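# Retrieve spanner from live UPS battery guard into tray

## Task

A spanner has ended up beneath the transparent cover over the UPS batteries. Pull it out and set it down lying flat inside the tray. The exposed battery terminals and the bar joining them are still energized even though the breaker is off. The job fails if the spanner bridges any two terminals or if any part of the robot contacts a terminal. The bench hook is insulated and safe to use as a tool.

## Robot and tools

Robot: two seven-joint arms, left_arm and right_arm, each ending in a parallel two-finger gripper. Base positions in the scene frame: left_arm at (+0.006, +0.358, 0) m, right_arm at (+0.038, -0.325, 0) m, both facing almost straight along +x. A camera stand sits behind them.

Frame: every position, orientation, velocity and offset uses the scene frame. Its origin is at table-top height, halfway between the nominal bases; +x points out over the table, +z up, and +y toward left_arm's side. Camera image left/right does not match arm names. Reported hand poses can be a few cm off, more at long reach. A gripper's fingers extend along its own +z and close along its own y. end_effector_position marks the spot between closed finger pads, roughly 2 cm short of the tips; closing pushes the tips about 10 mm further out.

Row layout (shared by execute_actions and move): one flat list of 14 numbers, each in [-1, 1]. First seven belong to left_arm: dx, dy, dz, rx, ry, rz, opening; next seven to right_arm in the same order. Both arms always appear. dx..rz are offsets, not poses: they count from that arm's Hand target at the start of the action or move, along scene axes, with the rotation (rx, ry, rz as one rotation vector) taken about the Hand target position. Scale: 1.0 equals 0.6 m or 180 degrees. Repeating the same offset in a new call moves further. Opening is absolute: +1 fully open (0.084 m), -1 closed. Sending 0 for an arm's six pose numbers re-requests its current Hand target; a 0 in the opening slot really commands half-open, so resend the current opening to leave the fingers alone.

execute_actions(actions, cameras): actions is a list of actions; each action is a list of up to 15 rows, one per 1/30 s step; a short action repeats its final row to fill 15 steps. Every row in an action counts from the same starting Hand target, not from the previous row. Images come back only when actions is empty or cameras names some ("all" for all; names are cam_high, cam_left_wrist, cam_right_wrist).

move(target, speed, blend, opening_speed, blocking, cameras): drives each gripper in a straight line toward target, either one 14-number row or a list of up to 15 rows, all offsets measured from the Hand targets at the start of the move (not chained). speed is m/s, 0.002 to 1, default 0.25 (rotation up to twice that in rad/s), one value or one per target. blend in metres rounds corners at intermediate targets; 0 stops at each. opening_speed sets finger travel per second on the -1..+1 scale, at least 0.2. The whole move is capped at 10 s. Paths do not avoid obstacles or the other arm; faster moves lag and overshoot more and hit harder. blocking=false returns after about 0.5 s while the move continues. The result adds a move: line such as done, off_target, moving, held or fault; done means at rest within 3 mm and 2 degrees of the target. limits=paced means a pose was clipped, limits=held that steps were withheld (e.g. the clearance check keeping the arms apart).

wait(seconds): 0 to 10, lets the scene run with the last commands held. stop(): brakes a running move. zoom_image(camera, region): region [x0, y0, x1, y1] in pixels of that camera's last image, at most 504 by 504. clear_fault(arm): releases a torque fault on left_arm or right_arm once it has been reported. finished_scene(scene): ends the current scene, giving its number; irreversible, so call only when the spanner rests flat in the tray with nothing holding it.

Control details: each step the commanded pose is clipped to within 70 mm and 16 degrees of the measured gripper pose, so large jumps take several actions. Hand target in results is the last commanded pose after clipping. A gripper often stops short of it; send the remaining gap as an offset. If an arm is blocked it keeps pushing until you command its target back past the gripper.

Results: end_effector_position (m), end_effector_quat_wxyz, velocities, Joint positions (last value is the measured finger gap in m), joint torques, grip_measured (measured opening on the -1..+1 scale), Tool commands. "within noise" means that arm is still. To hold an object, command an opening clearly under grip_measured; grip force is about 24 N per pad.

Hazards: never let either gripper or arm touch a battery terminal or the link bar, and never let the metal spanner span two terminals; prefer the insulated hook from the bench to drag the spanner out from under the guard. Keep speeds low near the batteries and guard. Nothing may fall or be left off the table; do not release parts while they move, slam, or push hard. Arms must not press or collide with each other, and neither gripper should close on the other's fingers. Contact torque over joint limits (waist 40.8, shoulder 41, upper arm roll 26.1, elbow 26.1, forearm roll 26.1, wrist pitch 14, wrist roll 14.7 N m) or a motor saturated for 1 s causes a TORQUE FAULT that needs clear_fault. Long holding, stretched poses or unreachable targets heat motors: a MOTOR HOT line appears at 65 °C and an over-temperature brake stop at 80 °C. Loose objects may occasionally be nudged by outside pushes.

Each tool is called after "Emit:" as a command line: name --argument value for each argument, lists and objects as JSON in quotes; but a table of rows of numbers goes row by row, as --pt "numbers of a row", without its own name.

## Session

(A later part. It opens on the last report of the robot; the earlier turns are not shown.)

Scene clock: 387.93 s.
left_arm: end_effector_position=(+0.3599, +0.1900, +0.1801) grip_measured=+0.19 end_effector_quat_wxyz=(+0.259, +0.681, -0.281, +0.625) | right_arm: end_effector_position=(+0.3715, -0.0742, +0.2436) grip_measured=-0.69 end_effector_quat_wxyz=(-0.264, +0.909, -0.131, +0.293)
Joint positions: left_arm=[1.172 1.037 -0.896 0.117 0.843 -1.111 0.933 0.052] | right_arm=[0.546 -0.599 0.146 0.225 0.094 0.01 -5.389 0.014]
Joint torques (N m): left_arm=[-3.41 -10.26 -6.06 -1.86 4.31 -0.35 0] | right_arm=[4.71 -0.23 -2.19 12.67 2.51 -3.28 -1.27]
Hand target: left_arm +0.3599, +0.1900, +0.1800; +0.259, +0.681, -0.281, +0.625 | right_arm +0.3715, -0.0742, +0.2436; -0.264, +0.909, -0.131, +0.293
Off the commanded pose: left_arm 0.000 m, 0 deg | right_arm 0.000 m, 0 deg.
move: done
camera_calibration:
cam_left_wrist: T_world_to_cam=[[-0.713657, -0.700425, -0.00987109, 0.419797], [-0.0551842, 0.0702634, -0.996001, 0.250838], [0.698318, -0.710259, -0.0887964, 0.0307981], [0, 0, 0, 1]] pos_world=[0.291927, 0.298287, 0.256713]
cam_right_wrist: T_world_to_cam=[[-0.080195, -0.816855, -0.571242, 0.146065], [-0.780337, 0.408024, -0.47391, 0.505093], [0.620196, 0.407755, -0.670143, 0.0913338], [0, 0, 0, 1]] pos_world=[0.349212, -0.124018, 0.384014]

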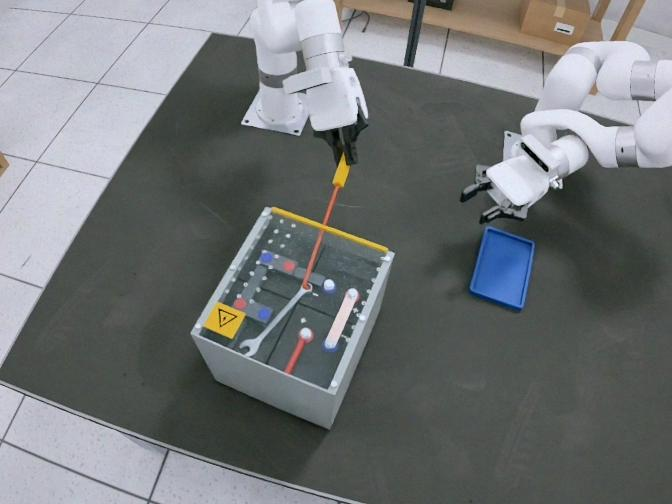

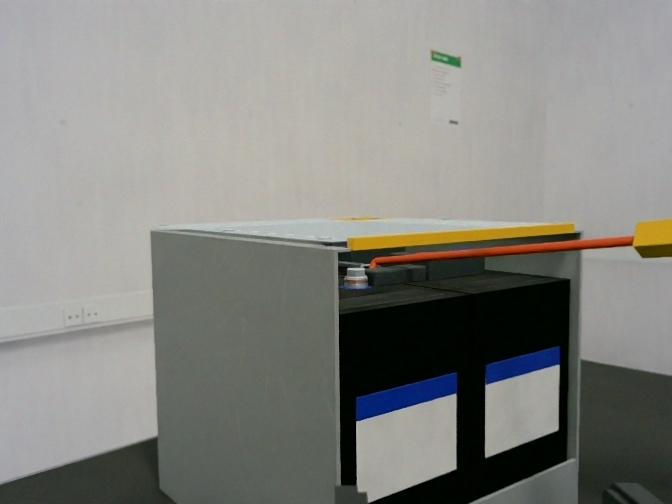

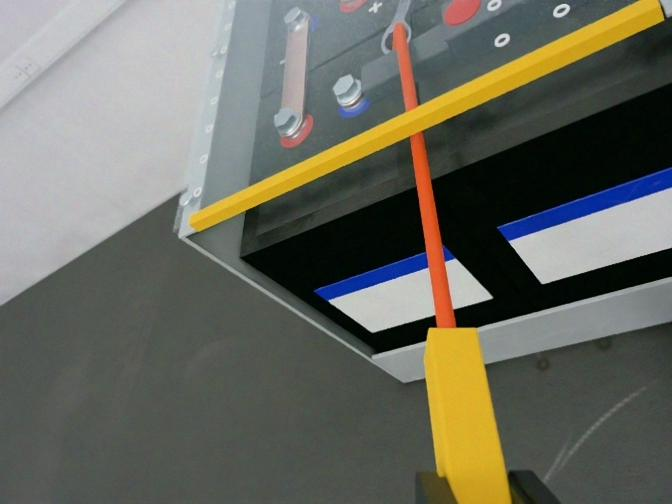

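Emit:
move --pt "0 0 0 0 0 0 0.2 0 -0.002 0 0.066 0 -0.009 -1" --pt "0 0 0 0 0 0 0.2 -0.002 -0.002 -0.0125 0.066 -0.018 -0.007 -1" --speed 0.06 --cameras '["cam_right_wrist","cam_left_wrist","cam_high"]'

Emit:
zoom_image --camera "cam_right_wrist" --region '[340, 0, 470, 130]'

Emit:
zoom_image --camera "cam_high" --region '[287, 267, 327, 307]'

Emit:
zoom_image --camera "cam_left_wrist" --region '[330, 230, 450, 300]'

Scene clock: 396.77 s.
left_arm: end_effector_position=(+0.3599, +0.1900, +0.1801) grip_measured=+0.19 end_effector_quat_wxyz=(+0.259, +0.681, -0.281, +0.625) | right_arm: end_effector_position=(+0.3703, -0.0754, +0.2361) grip_measured=-0.69 end_effector_quat_wxyz=(-0.357, +0.867, -0.163, +0.307)
Joint positions: left_arm=[1.172 1.037 -0.896 0.117 0.843 -1.111 0.933 0.052] | right_arm=[0.804 -0.513 -0.126 0.108 0.139 -0.368 -5.407 0.014]
Joint torques (N m): left_arm=[-3.03 -10.84 -6.06 -1.87 4.21 -0.17 -0.21] | right_arm=[-4.88 -0.09 2.71 11.11 0.42 -3.22 -0.92]
Hand target: left_arm +0.3599, +0.1900, +0.1800; +0.259, +0.681, -0.281, +0.625 | right_arm +0.3703, -0.0754, +0.2361; -0.357, +0.867, -0.163, +0.307
Off the commanded pose: left_arm 0.000 m, 0 deg | right_arm 0.000 m, 0 deg.
move: done
camera_calibration:
cam_left_wrist: T_world_to_cam=[[-0.713657, -0.700425, -0.00987109, 0.419797], [-0.0551842, 0.0702634, -0.996001, 0.250838], [0.698318, -0.710259, -0.0887964, 0.0307981], [0, 0, 0, 1]] pos_world=[0.291927, 0.298287, 0.256713]
cam_right_wrist: T_world_to_cam=[[-0.0595498, -0.679854, -0.730925, 0.181096], [-0.744779, 0.517797, -0.420939, 0.483625], [0.664649, 0.519311, -0.537176, 0.0480776], [0, 0, 0, 1]] pos_world=[0.339023, -0.152268, 0.361771]

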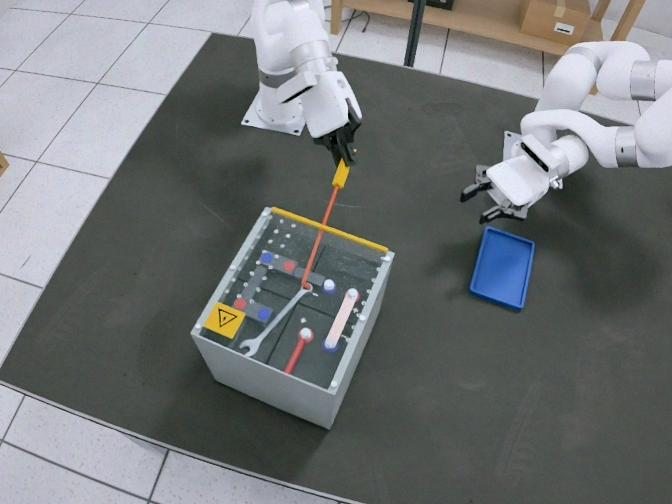

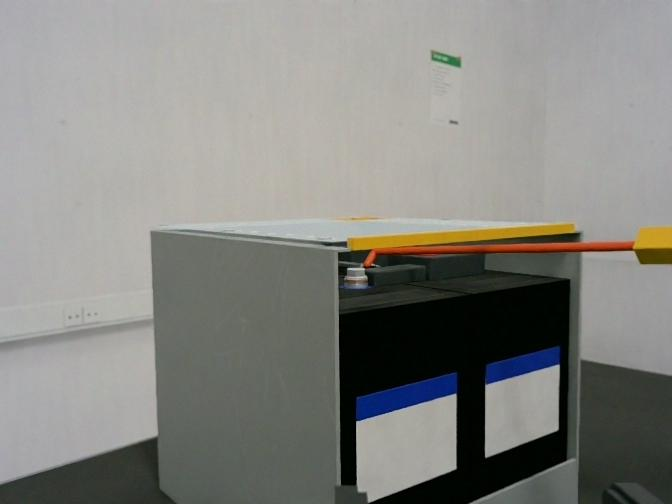

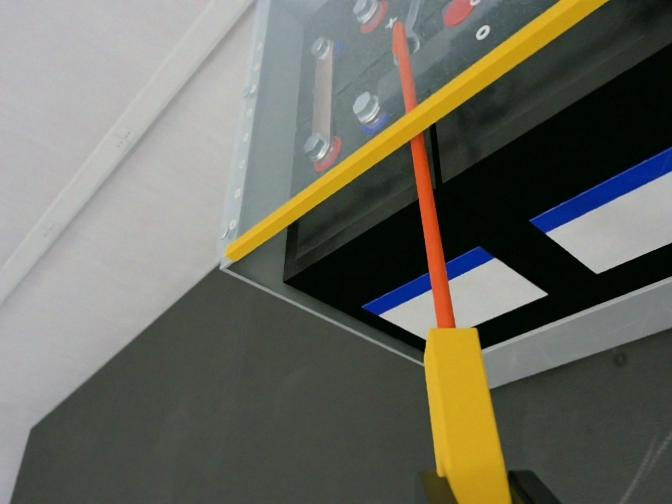

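Scaled by 3.877 from the camera's 672x504 image, which has a finer 960x720 frame.

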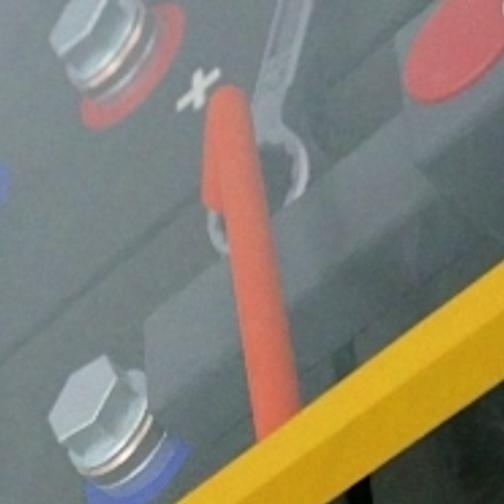

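Scaled by 12.600 from the camera's 672x504 image, which has a finer 960x720 frame.

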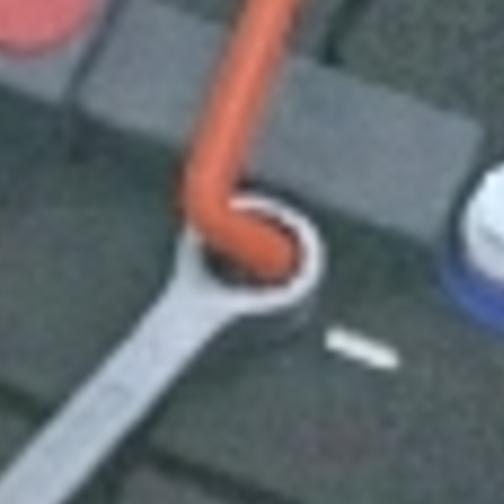

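Scaled by 4.200 from the camera's 672x504 image, which has a finer 960x720 frame.

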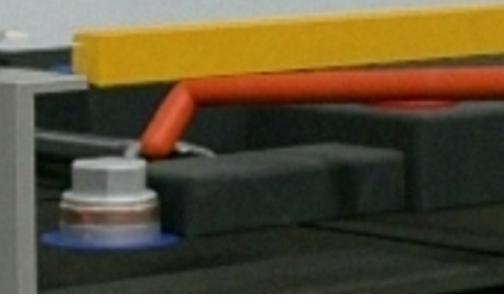

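Emit:
move --pt "0 0 0 0 0 0 0.2 0.002 0.006 -0.001 -0.2556 0 0.022 -1" --speed 0.15 --cameras '["cam_right_wrist","cam_left_wrist","cam_high"]'

Emit:
zoom_image --camera "cam_right_wrist" --region '[340, 0, 470, 130]'

Emit:
zoom_image --camera "cam_high" --region '[287, 267, 327, 307]'

Emit:
zoom_image --camera "cam_left_wrist" --region '[330, 230, 450, 300]'

Scene clock: 446.43 s.
left_arm: end_effector_position=(+0.3599, +0.1900, +0.1801) grip_measured=+0.19 end_effector_quat_wxyz=(+0.259, +0.681, -0.281, +0.625) | right_arm: end_effector_position=(+0.3715, -0.0718, +0.2355) grip_measured=-0.69 end_effector_quat_wxyz=(+0.000, +0.943, -0.001, +0.334)
Joint positions: left_arm=[1.172 1.037 -0.896 0.117 0.843 -1.111 0.933 0.052] | right_arm=[0.052 -0.64 0.753 0.454 -0.119 0.451 -5.38 0.014]
Joint torques (N m): left_arm=[-3.06 -11.07 -6.17 -2.05 4.16 0.14 -0.41] | right_arm=[-4.41 2.49 -2.43 18.29 -2.09 -0.65 1.02]
Hand target: left_arm +0.3599, +0.1900, +0.1800; +0.259, +0.681, -0.281, +0.625 | right_arm +0.3715, -0.0718, +0.2355; +0.000, +0.943, -0.001, +0.334
Off the commanded pose: left_arm 0.000 m, 0 deg | right_arm 0.000 m, 0 deg.
move: done
camera_calibration:
cam_left_wrist: T_world_to_cam=[[-0.713657, -0.700425, -0.00987109, 0.419797], [-0.0551842, 0.0702634, -0.996001, 0.250838], [0.698318, -0.710259, -0.0887964, 0.0307981], [0, 0, 0, 1]] pos_world=[0.291927, 0.298287, 0.256713]
cam_right_wrist: T_world_to_cam=[[0.00169248, -0.999841, -0.0177367, -0.0304921], [-0.764044, 0.0101501, -0.645084, 0.505978], [0.645161, 0.0146434, -0.763906, 0.0695305], [0, 0, 0, 1]] pos_world=[0.341783, -0.0366411, 0.378972]

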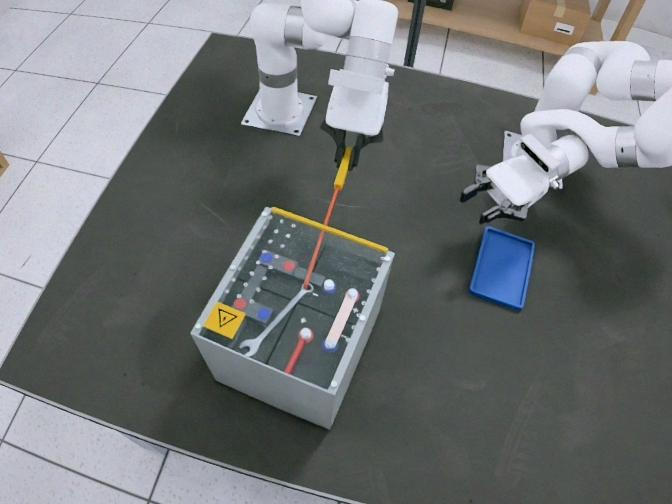

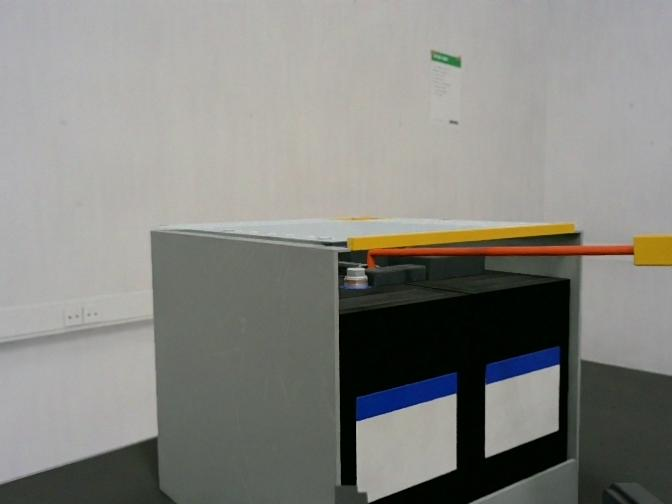

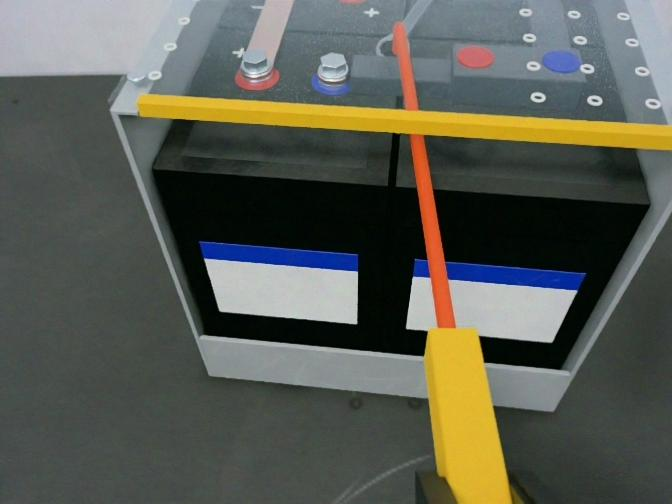

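Scaled by 3.877 from the camera's 672x504 image, which has a finer 960x720 frame.

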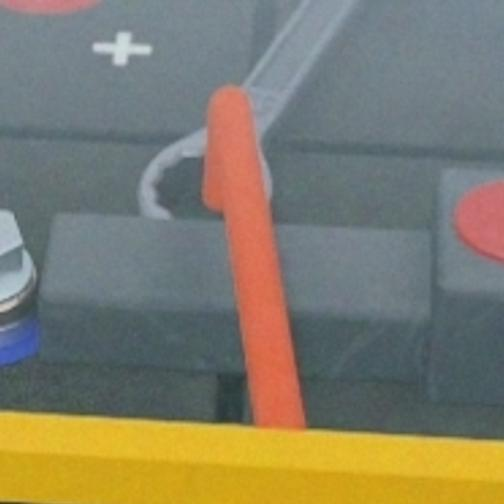

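Scaled by 12.600 from the camera's 672x504 image, which has a finer 960x720 frame.

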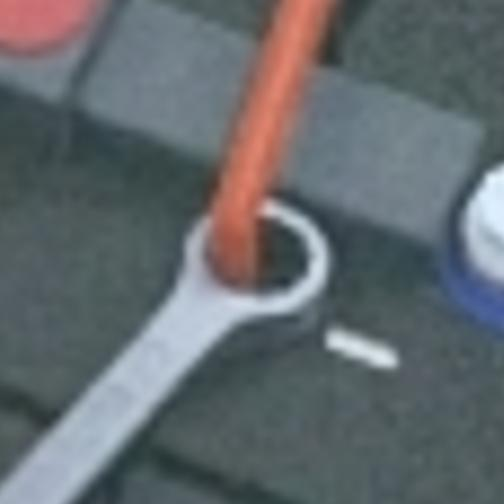

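Scaled by 4.200 from the camera's 672x504 image, which has a finer 960x720 frame.

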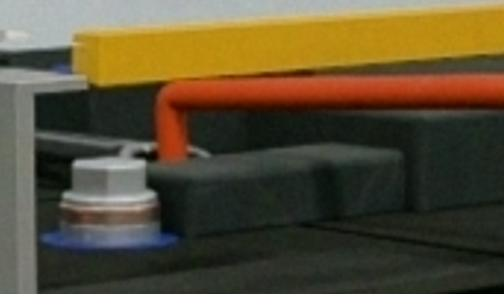

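Emit:
move --pt "0 0 0 0 0 0 0.2 0 0.0015 -0.0125 0 0 0 -1" --pt "0 0 0 0 0 0 0.2 0.02 0.03 -0.0125 0 0 0 -1" --pt "0 0 0 0 0 0 0.2 0.02 0.083 -0.0095 0 0 0 -1" --speed 0.035 --blend 0.001 --cameras '["cam_right_wrist","cam_high"]'

Emit:
zoom_image --camera "cam_right_wrist" --region '[320, 0, 470, 130]'

Emit:
zoom_image --camera "cam_high" --region '[230, 250, 370, 390]'

Scene clock: 463.03 s.
left_arm: end_effector_position=(+0.3599, +0.1900, +0.1800) grip_measured=+0.19 end_effector_quat_wxyz=(+0.259, +0.681, -0.281, +0.625) | right_arm: end_effector_position=(+0.3835, -0.0220, +0.2298) grip_measured=-0.69 end_effector_quat_wxyz=(+0.000, +0.943, -0.001, +0.334)
Joint positions: left_arm=[1.172 1.037 -0.896 0.117 0.843 -1.111 0.933 0.052] | right_arm=[-0.122 -0.515 0.965 0.6 -0.205 0.453 -5.24 0.014]
Joint torques (N m): left_arm=[-3.02 -11.8 -6.02 -2.1 4.2 0.07 -0.39] | right_arm=[-4.51 2.64 -3 18.22 -2.13 -0.6 1]
Hand target: left_arm +0.3599, +0.1900, +0.1800; +0.259, +0.681, -0.281, +0.625 | right_arm +0.3835, -0.0220, +0.2298; +0.000, +0.943, -0.001, +0.334
Off the commanded pose: left_arm 0.000 m, 0 deg | right_arm 0.000 m, 0 deg.
move: done
camera_calibration:
cam_right_wrist: T_world_to_cam=[[0.00170508, -0.999844, -0.0175958, 0.0191214], [-0.764044, 0.0100496, -0.645086, 0.510965], [0.645162, 0.0145439, -0.763907, 0.0567065], [0, 0, 0, 1]] pos_world=[0.353783, 0.0131587, 0.373272]
Images, in order (width x height): cam_high 672x504, cam_right_wrist 672x504.

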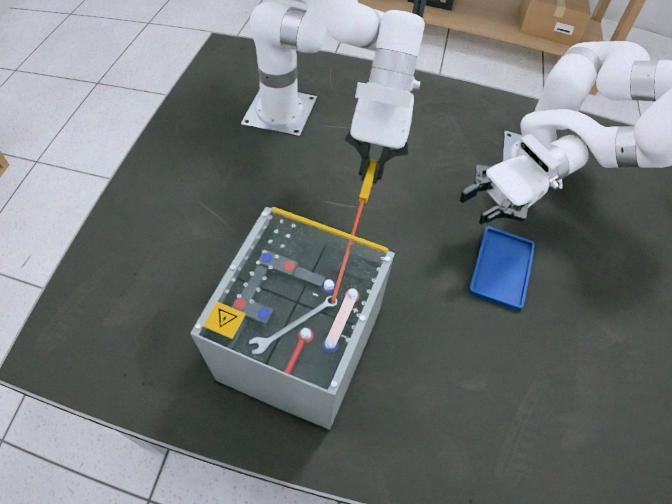

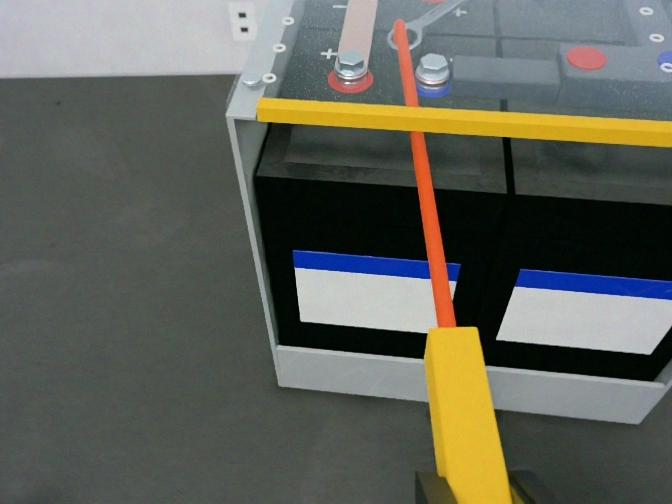

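Scaled by 3.360 from the camera's 672x504 image, which has a finer 960x720 frame.

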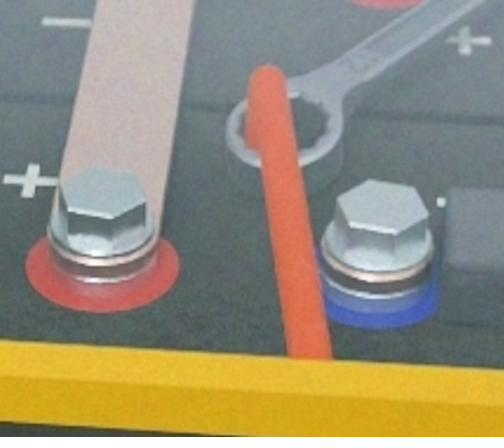

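Scaled by 3.600 from the camera's 672x504 image, which has a finer 960x720 frame.

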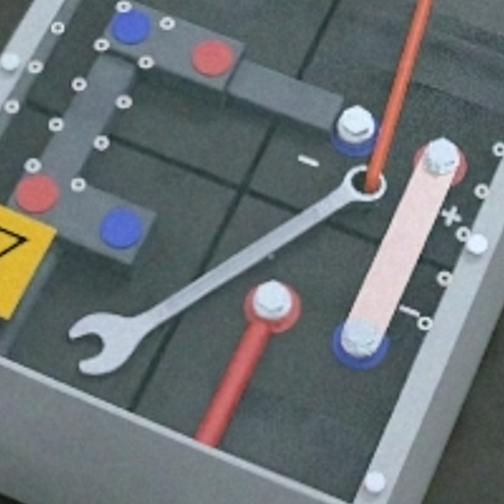

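Emit:
move --pt "0 0 0 0 0 0 0.2 -0.013 0.008 -0.001 0 0 0 -1" --pt "0 0 0 0 0 0 0.2 -0.03 0.013 -0.001 0 0 0 -1" --speed 0.03 --blend 0.001 --cameras '["cam_right_wrist","cam_high"]'

Emit:
zoom_image --camera "cam_right_wrist" --region '[320, 0, 470, 130]'

Emit:
zoom_image --camera "cam_high" --region '[230, 250, 370, 390]'

Scene clock: 473.70 s.
left_arm: end_effector_position=(+0.3599, +0.1900, +0.1800) grip_measured=+0.19 end_effector_quat_wxyz=(+0.259, +0.681, -0.281, +0.625) | right_arm: end_effector_position=(+0.3655, -0.0142, +0.2291) grip_measured=-0.69 end_effector_quat_wxyz=(+0.000, +0.943, -0.001, +0.334)
Joint positions: left_arm=[1.172 1.037 -0.896 0.117 0.843 -1.111 0.933 0.052] | right_arm=[-0.076 -0.547 0.973 0.591 -0.179 0.484 -5.217 0.014]
Joint torques (N m): left_arm=[-2.76 -11.92 -6.21 -2.08 4.04 -0.04 -0.37] | right_arm=[4.62 -9.35 -6.86 11.58 2.86 -0.42 0.97]
Hand target: left_arm +0.3599, +0.1900, +0.1800; +0.259, +0.681, -0.281, +0.625 | right_arm +0.3655, -0.0142, +0.2292; +0.000, +0.943, -0.001, +0.334
Off the commanded pose: left_arm 0.000 m, 0 deg | right_arm 0.000 m, 0 deg.
move: done
camera_calibration:
cam_right_wrist: T_world_to_cam=[[0.00170508, -0.999844, -0.0175958, 0.0269386], [-0.764044, 0.0100496, -0.645086, 0.496683], [0.645162, 0.0145439, -0.763907, 0.0676712], [0, 0, 0, 1]] pos_world=[0.335783, 0.0209587, 0.372572]
Images, in order (width x height): cam_high 672x504, cam_right_wrist 672x504.

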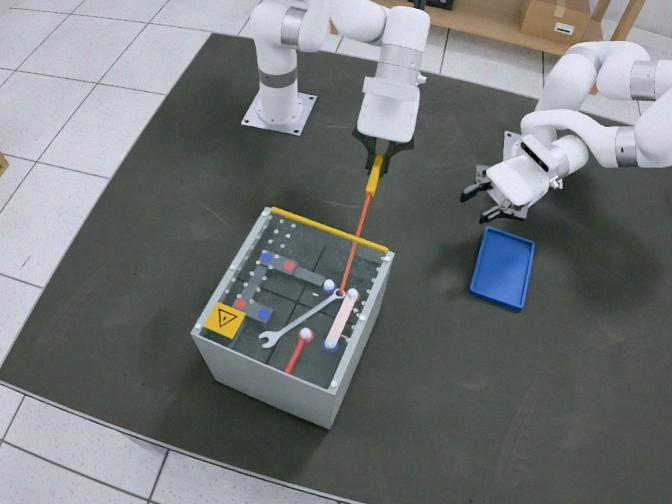

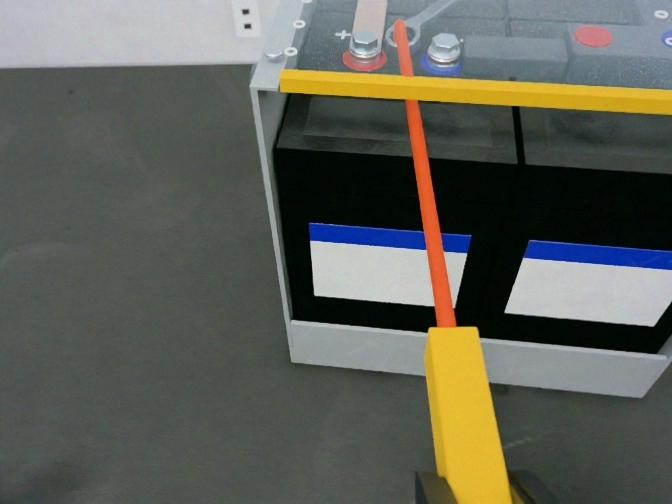

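Scaled by 3.360 from the camera's 672x504 image, which has a finer 960x720 frame.

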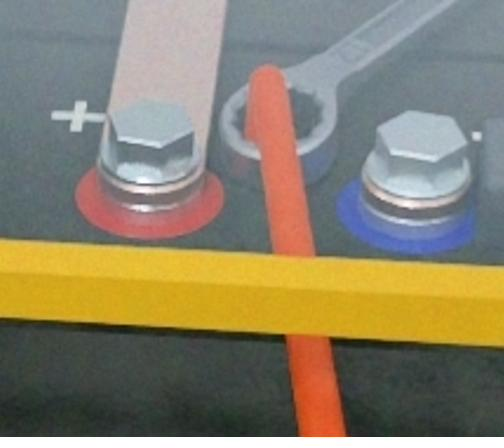

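Scaled by 3.600 from the camera's 672x504 image, which has a finer 960x720 frame.

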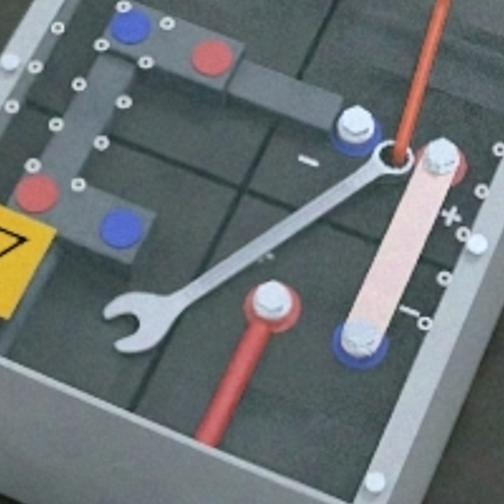

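Emit:
move --pt "0 0 0 0 0 0 0.2 -0.012 -0.003 0 0 0 0 -1" --speed 0.03 --cameras '["cam_right_wrist","cam_high"]'

Emit:
zoom_image --camera "cam_right_wrist" --region '[350, 0, 450, 90]'

Emit:
zoom_image --camera "cam_high" --region '[310, 260, 380, 330]'

Scene clock: 480.07 s.
left_arm: end_effector_position=(+0.3599, +0.1900, +0.1800) grip_measured=+0.19 end_effector_quat_wxyz=(+0.259, +0.681, -0.281, +0.625) | right_arm: end_effector_position=(+0.3583, -0.0160, +0.2291) grip_measured=-0.69 end_effector_quat_wxyz=(+0.000, +0.943, -0.001, +0.334)
Joint positions: left_arm=[1.172 1.037 -0.896 0.117 0.843 -1.111 0.933 0.052] | right_arm=[-0.044 -0.567 0.957 0.575 -0.163 0.493 -5.22 0.014]
Joint torques (N m): left_arm=[-2.98 -12.42 -6.31 -2.19 4.28 0.05 -0.38] | right_arm=[4.79 -9.39 -6.92 11.48 2.8 -0.6 -1.29]
Hand target: left_arm +0.3599, +0.1900, +0.1800; +0.259, +0.681, -0.281, +0.625 | right_arm +0.3583, -0.0160, +0.2292; +0.000, +0.943, -0.001, +0.334
Off the commanded pose: left_arm 0.000 m, 0 deg | right_arm 0.000 m, 0 deg.
move: done
camera_calibration:
cam_right_wrist: T_world_to_cam=[[0.00170508, -0.999844, -0.0175958, 0.0251512], [-0.764044, 0.0100496, -0.645086, 0.4912], [0.645162, 0.0145439, -0.763907, 0.0723425], [0, 0, 0, 1]] pos_world=[0.328583, 0.0191587, 0.372572]
Images, in order (width x height): cam_high 672x504, cam_right_wrist 672x504.

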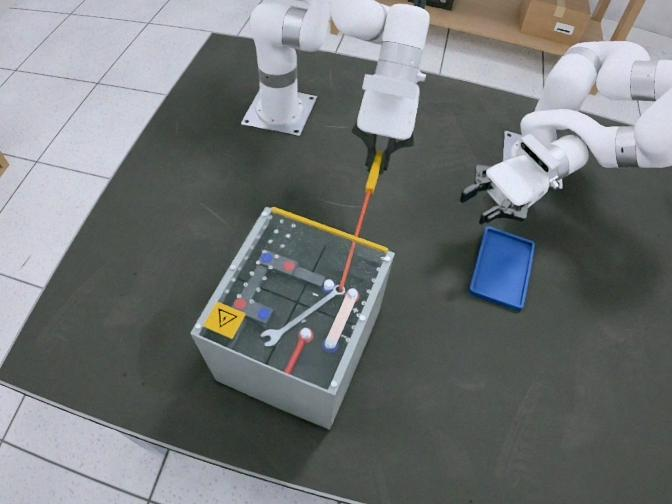

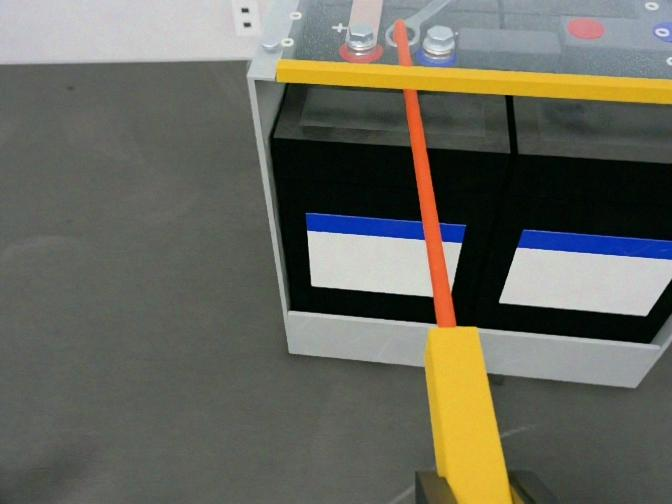

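Scaled by 5.040 from the camera's 672x504 image, which has a finer 960x720 frame.

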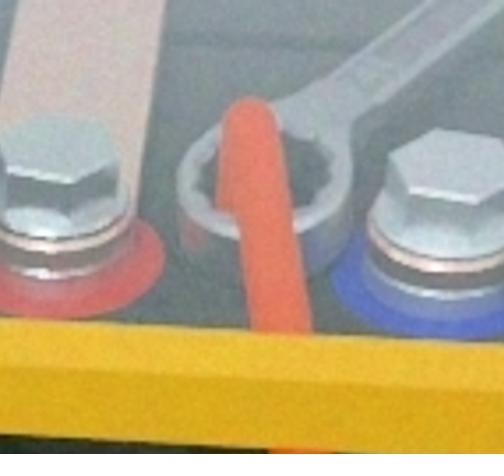

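Scaled by 7.200 from the camera's 672x504 image, which has a finer 960x720 frame.

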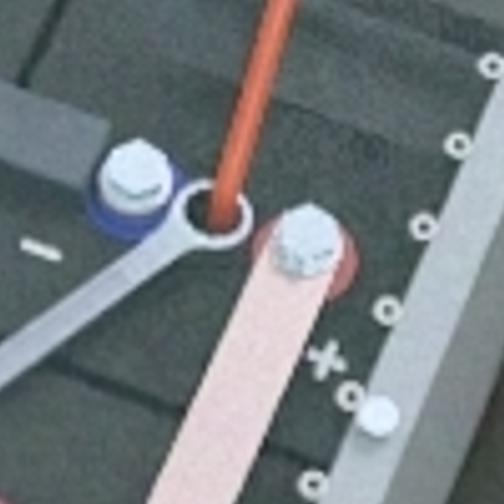

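Emit:
move --pt "0 0 0 0 0 0 0.2 -0.001 0.006 0 0 0 0 -1" --pt "0 0 0 0 0 0 0.2 -0.015 0.007 0 0 0 0 -1" --speed 0.03 --cameras '["cam_right_wrist","cam_high"]'

Emit:
zoom_image --camera "cam_right_wrist" --region '[350, 0, 450, 90]'

Emit:
zoom_image --camera "cam_high" --region '[310, 260, 380, 330]'

Scene clock: 485.23 s.
left_arm: end_effector_position=(+0.3599, +0.1900, +0.1800) grip_measured=+0.19 end_effector_quat_wxyz=(+0.259, +0.681, -0.281, +0.625) | right_arm: end_effector_position=(+0.3493, -0.0118, +0.2291) grip_measured=-0.69 end_effector_quat_wxyz=(+0.000, +0.943, -0.001, +0.334)
Joint positions: left_arm=[1.172 1.037 -0.896 0.117 0.843 -1.111 0.933 0.052] | right_arm=[-0.023 -0.582 0.964 0.574 -0.15 0.511 -5.208 0.014]
Joint torques (N m): left_arm=[-2.48 -12.77 -6.26 -2.2 3.98 0 -0.28] | right_arm=[4.74 -9.31 -6.86 11.49 2.77 -0.37 0.99]
Hand target: left_arm +0.3599, +0.1900, +0.1800; +0.259, +0.681, -0.281, +0.625 | right_arm +0.3493, -0.0118, +0.2292; +0.000, +0.943, -0.001, +0.334
Off the commanded pose: left_arm 0.000 m, 0 deg | right_arm 0.000 m, 0 deg.
move: done
camera_calibration:
cam_right_wrist: T_world_to_cam=[[0.00170508, -0.999844, -0.0175958, 0.0293658], [-0.764044, 0.0100496, -0.645086, 0.484281], [0.645162, 0.0145439, -0.763907, 0.0780879], [0, 0, 0, 1]] pos_world=[0.319583, 0.0233587, 0.372572]
Images, in order (width x height): cam_high 672x504, cam_right_wrist 672x504.

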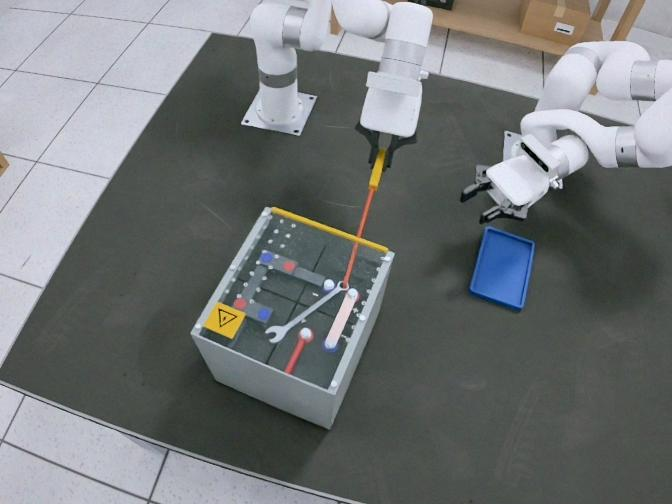

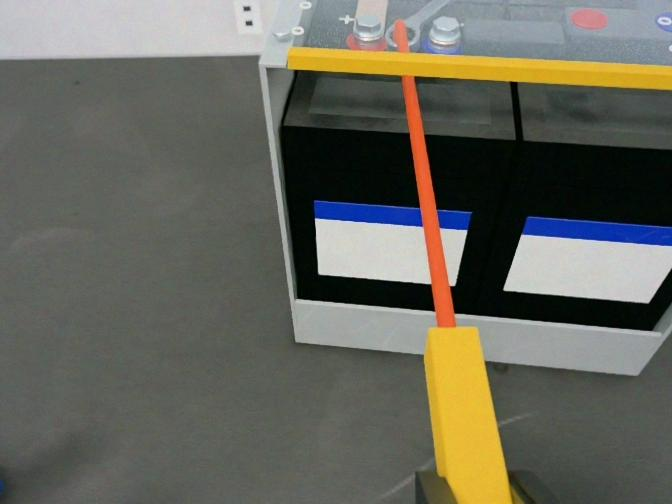

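Scaled by 5.040 from the camera's 672x504 image, which has a finer 960x720 frame.

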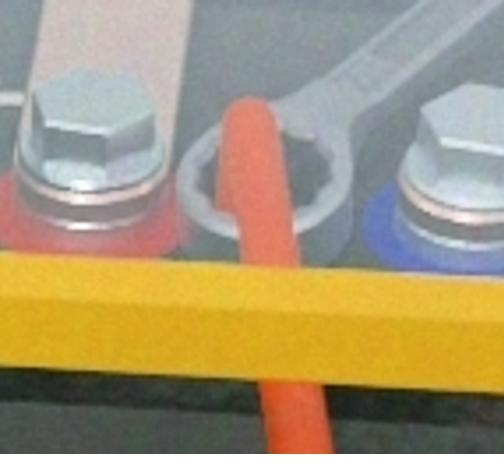

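Scaled by 7.200 from the camera's 672x504 image, which has a finer 960x720 frame.

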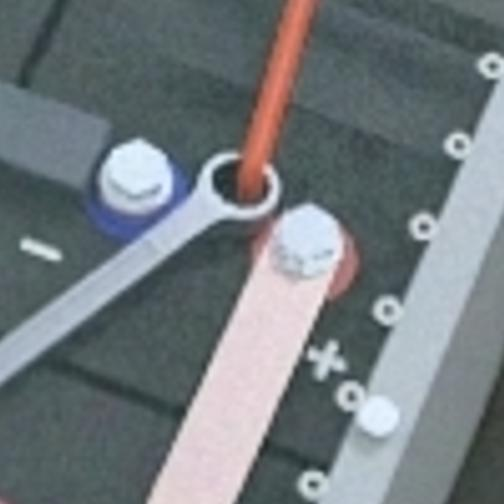

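Emit:
move --target '[0,0,0,0,0,0,0.2,-0.01,-0.0025,0,0,0,0,-1]' --speed 0.03 --cameras '["cam_high","cam_right_wrist"]'

Emit:
zoom_image --camera "cam_right_wrist" --region '[350, 0, 450, 90]'

Emit:
zoom_image --camera "cam_high" --region '[310, 260, 380, 330]'

Scene clock: 501.13 s.
left_arm: end_effector_position=(+0.3599, +0.1900, +0.1800) grip_measured=+0.19 end_effector_quat_wxyz=(+0.259, +0.681, -0.281, +0.625) | right_arm: end_effector_position=(+0.3433, -0.0133, +0.2291) grip_measured=-0.69 end_effector_quat_wxyz=(+0.000, +0.943, -0.001, +0.334)
Joint positions: left_arm=[1.172 1.037 -0.896 0.117 0.843 -1.111 0.933 0.052] | right_arm=[0.003 -0.598 0.952 0.561 -0.138 0.519 -5.209 0.014]
Joint torques (N m): left_arm=[-2.65 -13.11 -6.23 -2.3 3.94 0.07 -0.34] | right_arm=[4.54 -9.1 -7 11.25 2.79 -0.5 -1.26]
Hand target: left_arm +0.3599, +0.1900, +0.1800; +0.259, +0.681, -0.281, +0.625 | right_arm +0.3433, -0.0133, +0.2292; +0.000, +0.943, -0.001, +0.334
Off the commanded pose: left_arm 0.000 m, 0 deg | right_arm 0.000 m, 0 deg.
move: done
camera_calibration:
cam_right_wrist: T_world_to_cam=[[0.00170508, -0.999844, -0.0175958, 0.0278763], [-0.764044, 0.0100496, -0.645086, 0.479712], [0.645162, 0.0145439, -0.763907, 0.0819807], [0, 0, 0, 1]] pos_world=[0.313583, 0.0218587, 0.372572]
Images, in order (width x height): cam_high 672x504, cam_right_wrist 672x504.

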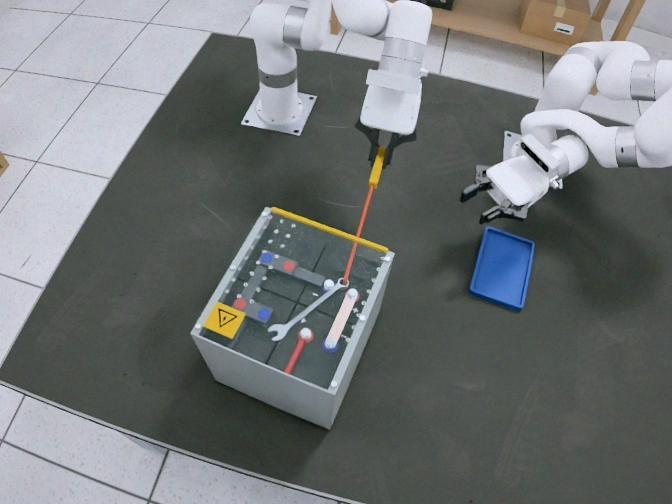

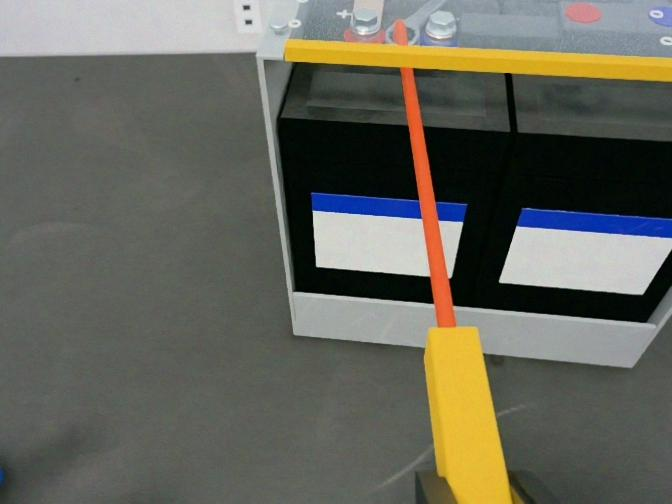

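Scaled by 5.040 from the camera's 672x504 image, which has a finer 960x720 frame.

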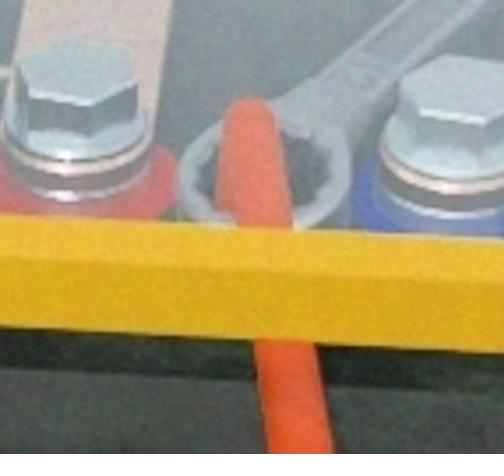

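Scaled by 7.200 from the camera's 672x504 image, which has a finer 960x720 frame.

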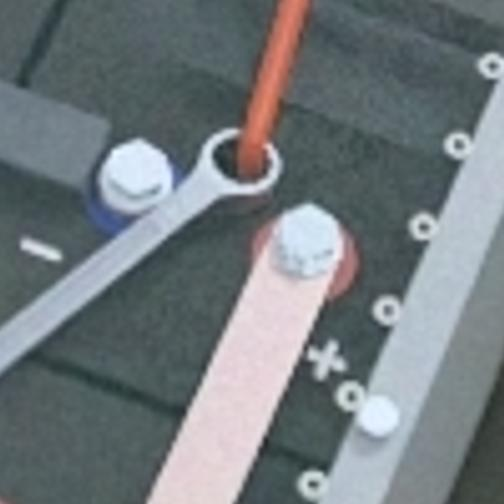

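Emit:
move --target '[0,0,0,0,0,0,0.2,-0.025,0.015,0,0,0,0,-1]' --speed 0.03 --cameras '["cam_high","cam_right_wrist"]'

Emit:
zoom_image --camera "cam_high" --region '[260, 260, 380, 360]'

Scene clock: 516.50 s.
left_arm: end_effector_position=(+0.3599, +0.1900, +0.1800) grip_measured=+0.19 end_effector_quat_wxyz=(+0.259, +0.681, -0.281, +0.625) | right_arm: end_effector_position=(+0.3283, -0.0043, +0.2291) grip_measured=-0.69 end_effector_quat_wxyz=(+0.000, +0.943, -0.001, +0.334)
Joint positions: left_arm=[1.172 1.037 -0.896 0.117 0.843 -1.111 0.933 0.052] | right_arm=[0.029 -0.616 0.974 0.569 -0.122 0.551 -5.182 0.014]
Joint torques (N m): left_arm=[-2.88 -13.1 -6.39 -2.24 4.06 0.09 -0.36] | right_arm=[5.11 -8.54 -3.68 17.58 2.57 -0.46 0.94]
Hand target: left_arm +0.3599, +0.1900, +0.1800; +0.259, +0.681, -0.281, +0.625 | right_arm +0.3283, -0.0043, +0.2292; +0.000, +0.943, -0.001, +0.334
Off the commanded pose: left_arm 0.000 m, 0 deg | right_arm 0.000 m, 0 deg.
move: done
camera_calibration:
cam_right_wrist: T_world_to_cam=[[0.00170508, -0.999844, -0.0175958, 0.0369003], [-0.764044, 0.0100496, -0.645086, 0.468237], [0.645162, 0.0145439, -0.763907, 0.0914627], [0, 0, 0, 1]] pos_world=[0.298683, 0.0308587, 0.372572]
Images, in order (width x height): cam_high 672x504, cam_right_wrist 672x504.

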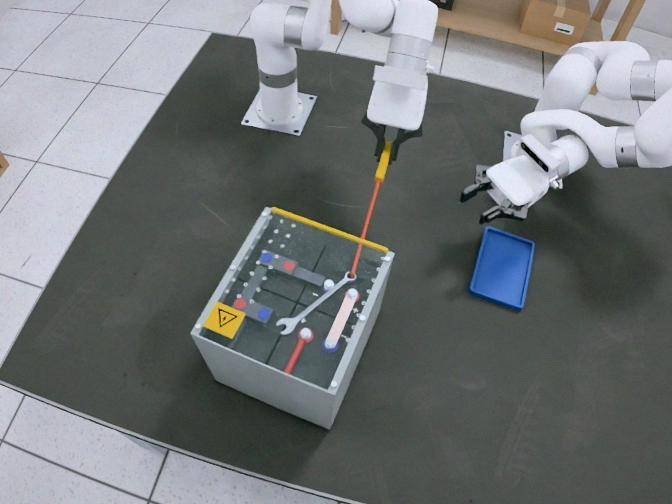

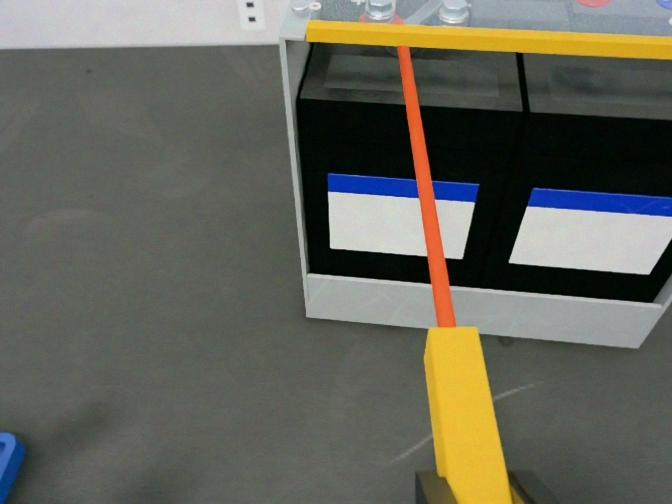

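Scaled by 4.200 from the camera's 672x504 image, which has a finer 960x720 frame.

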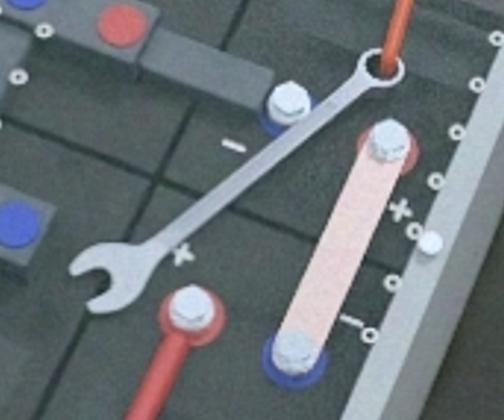

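Emit:
move --target '[0,0,0,0,0,0,0.2,-0.025,0.015,0,0,0,0,-1]' --speed 0.03 --cameras '["cam_high","cam_right_wrist"]'

Emit:
zoom_image --camera "cam_high" --region '[260, 230, 380, 350]'

Scene clock: 521.00 s.
left_arm: end_effector_position=(+0.3599, +0.1900, +0.1800) grip_measured=+0.19 end_effector_quat_wxyz=(+0.259, +0.681, -0.281, +0.625) | right_arm: end_effector_position=(+0.3133, +0.0047, +0.2291) grip_measured=-0.69 end_effector_quat_wxyz=(+0.000, +0.943, -0.001, +0.334)
Joint positions: left_arm=[1.172 1.037 -0.896 0.117 0.843 -1.111 0.933 0.052] | right_arm=[0.052 -0.632 0.997 0.579 -0.107 0.584 -5.154 0.014]
Joint torques (N m): left_arm=[-2.61 -13.46 -6.55 -2.31 3.9 0.09 -0.3] | right_arm=[4.78 -7.93 -4.04 17.61 2.6 -0.31 0.95]
Hand target: left_arm +0.3599, +0.1900, +0.1800; +0.259, +0.681, -0.281, +0.625 | right_arm +0.3133, +0.0047, +0.2292; +0.000, +0.943, -0.001, +0.334
Off the commanded pose: left_arm 0.000 m, 0 deg | right_arm 0.000 m, 0 deg.
move: done
camera_calibration:
cam_right_wrist: T_world_to_cam=[[0.00170508, -0.999844, -0.0175958, 0.0459245], [-0.764044, 0.0100496, -0.645086, 0.456686], [0.645162, 0.0145439, -0.763907, 0.101009], [0, 0, 0, 1]] pos_world=[0.283683, 0.0398587, 0.372572]
Images, in order (width x height): cam_high 672x504, cam_right_wrist 672x504.

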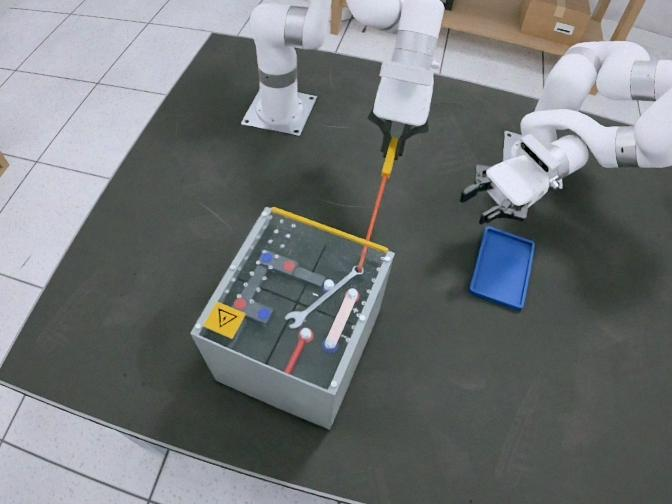

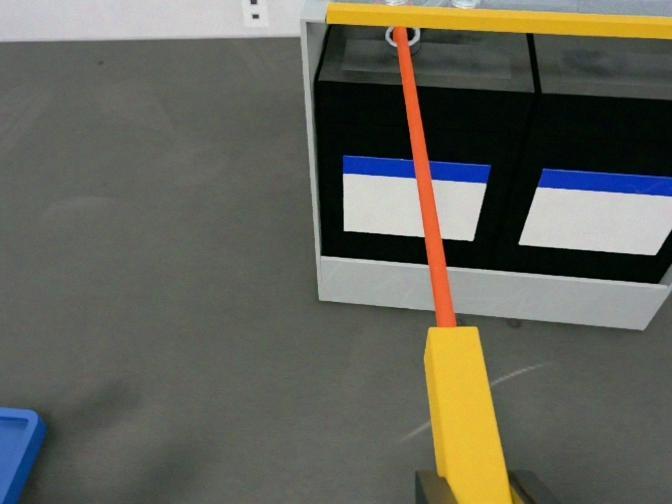

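Scaled by 4.200 from the camera's 672x504 image, which has a finer 960x720 frame.

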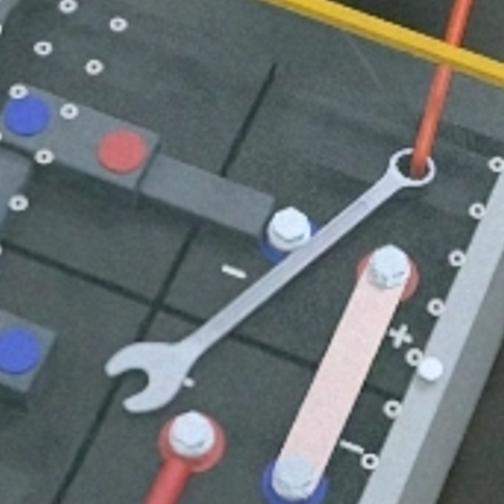

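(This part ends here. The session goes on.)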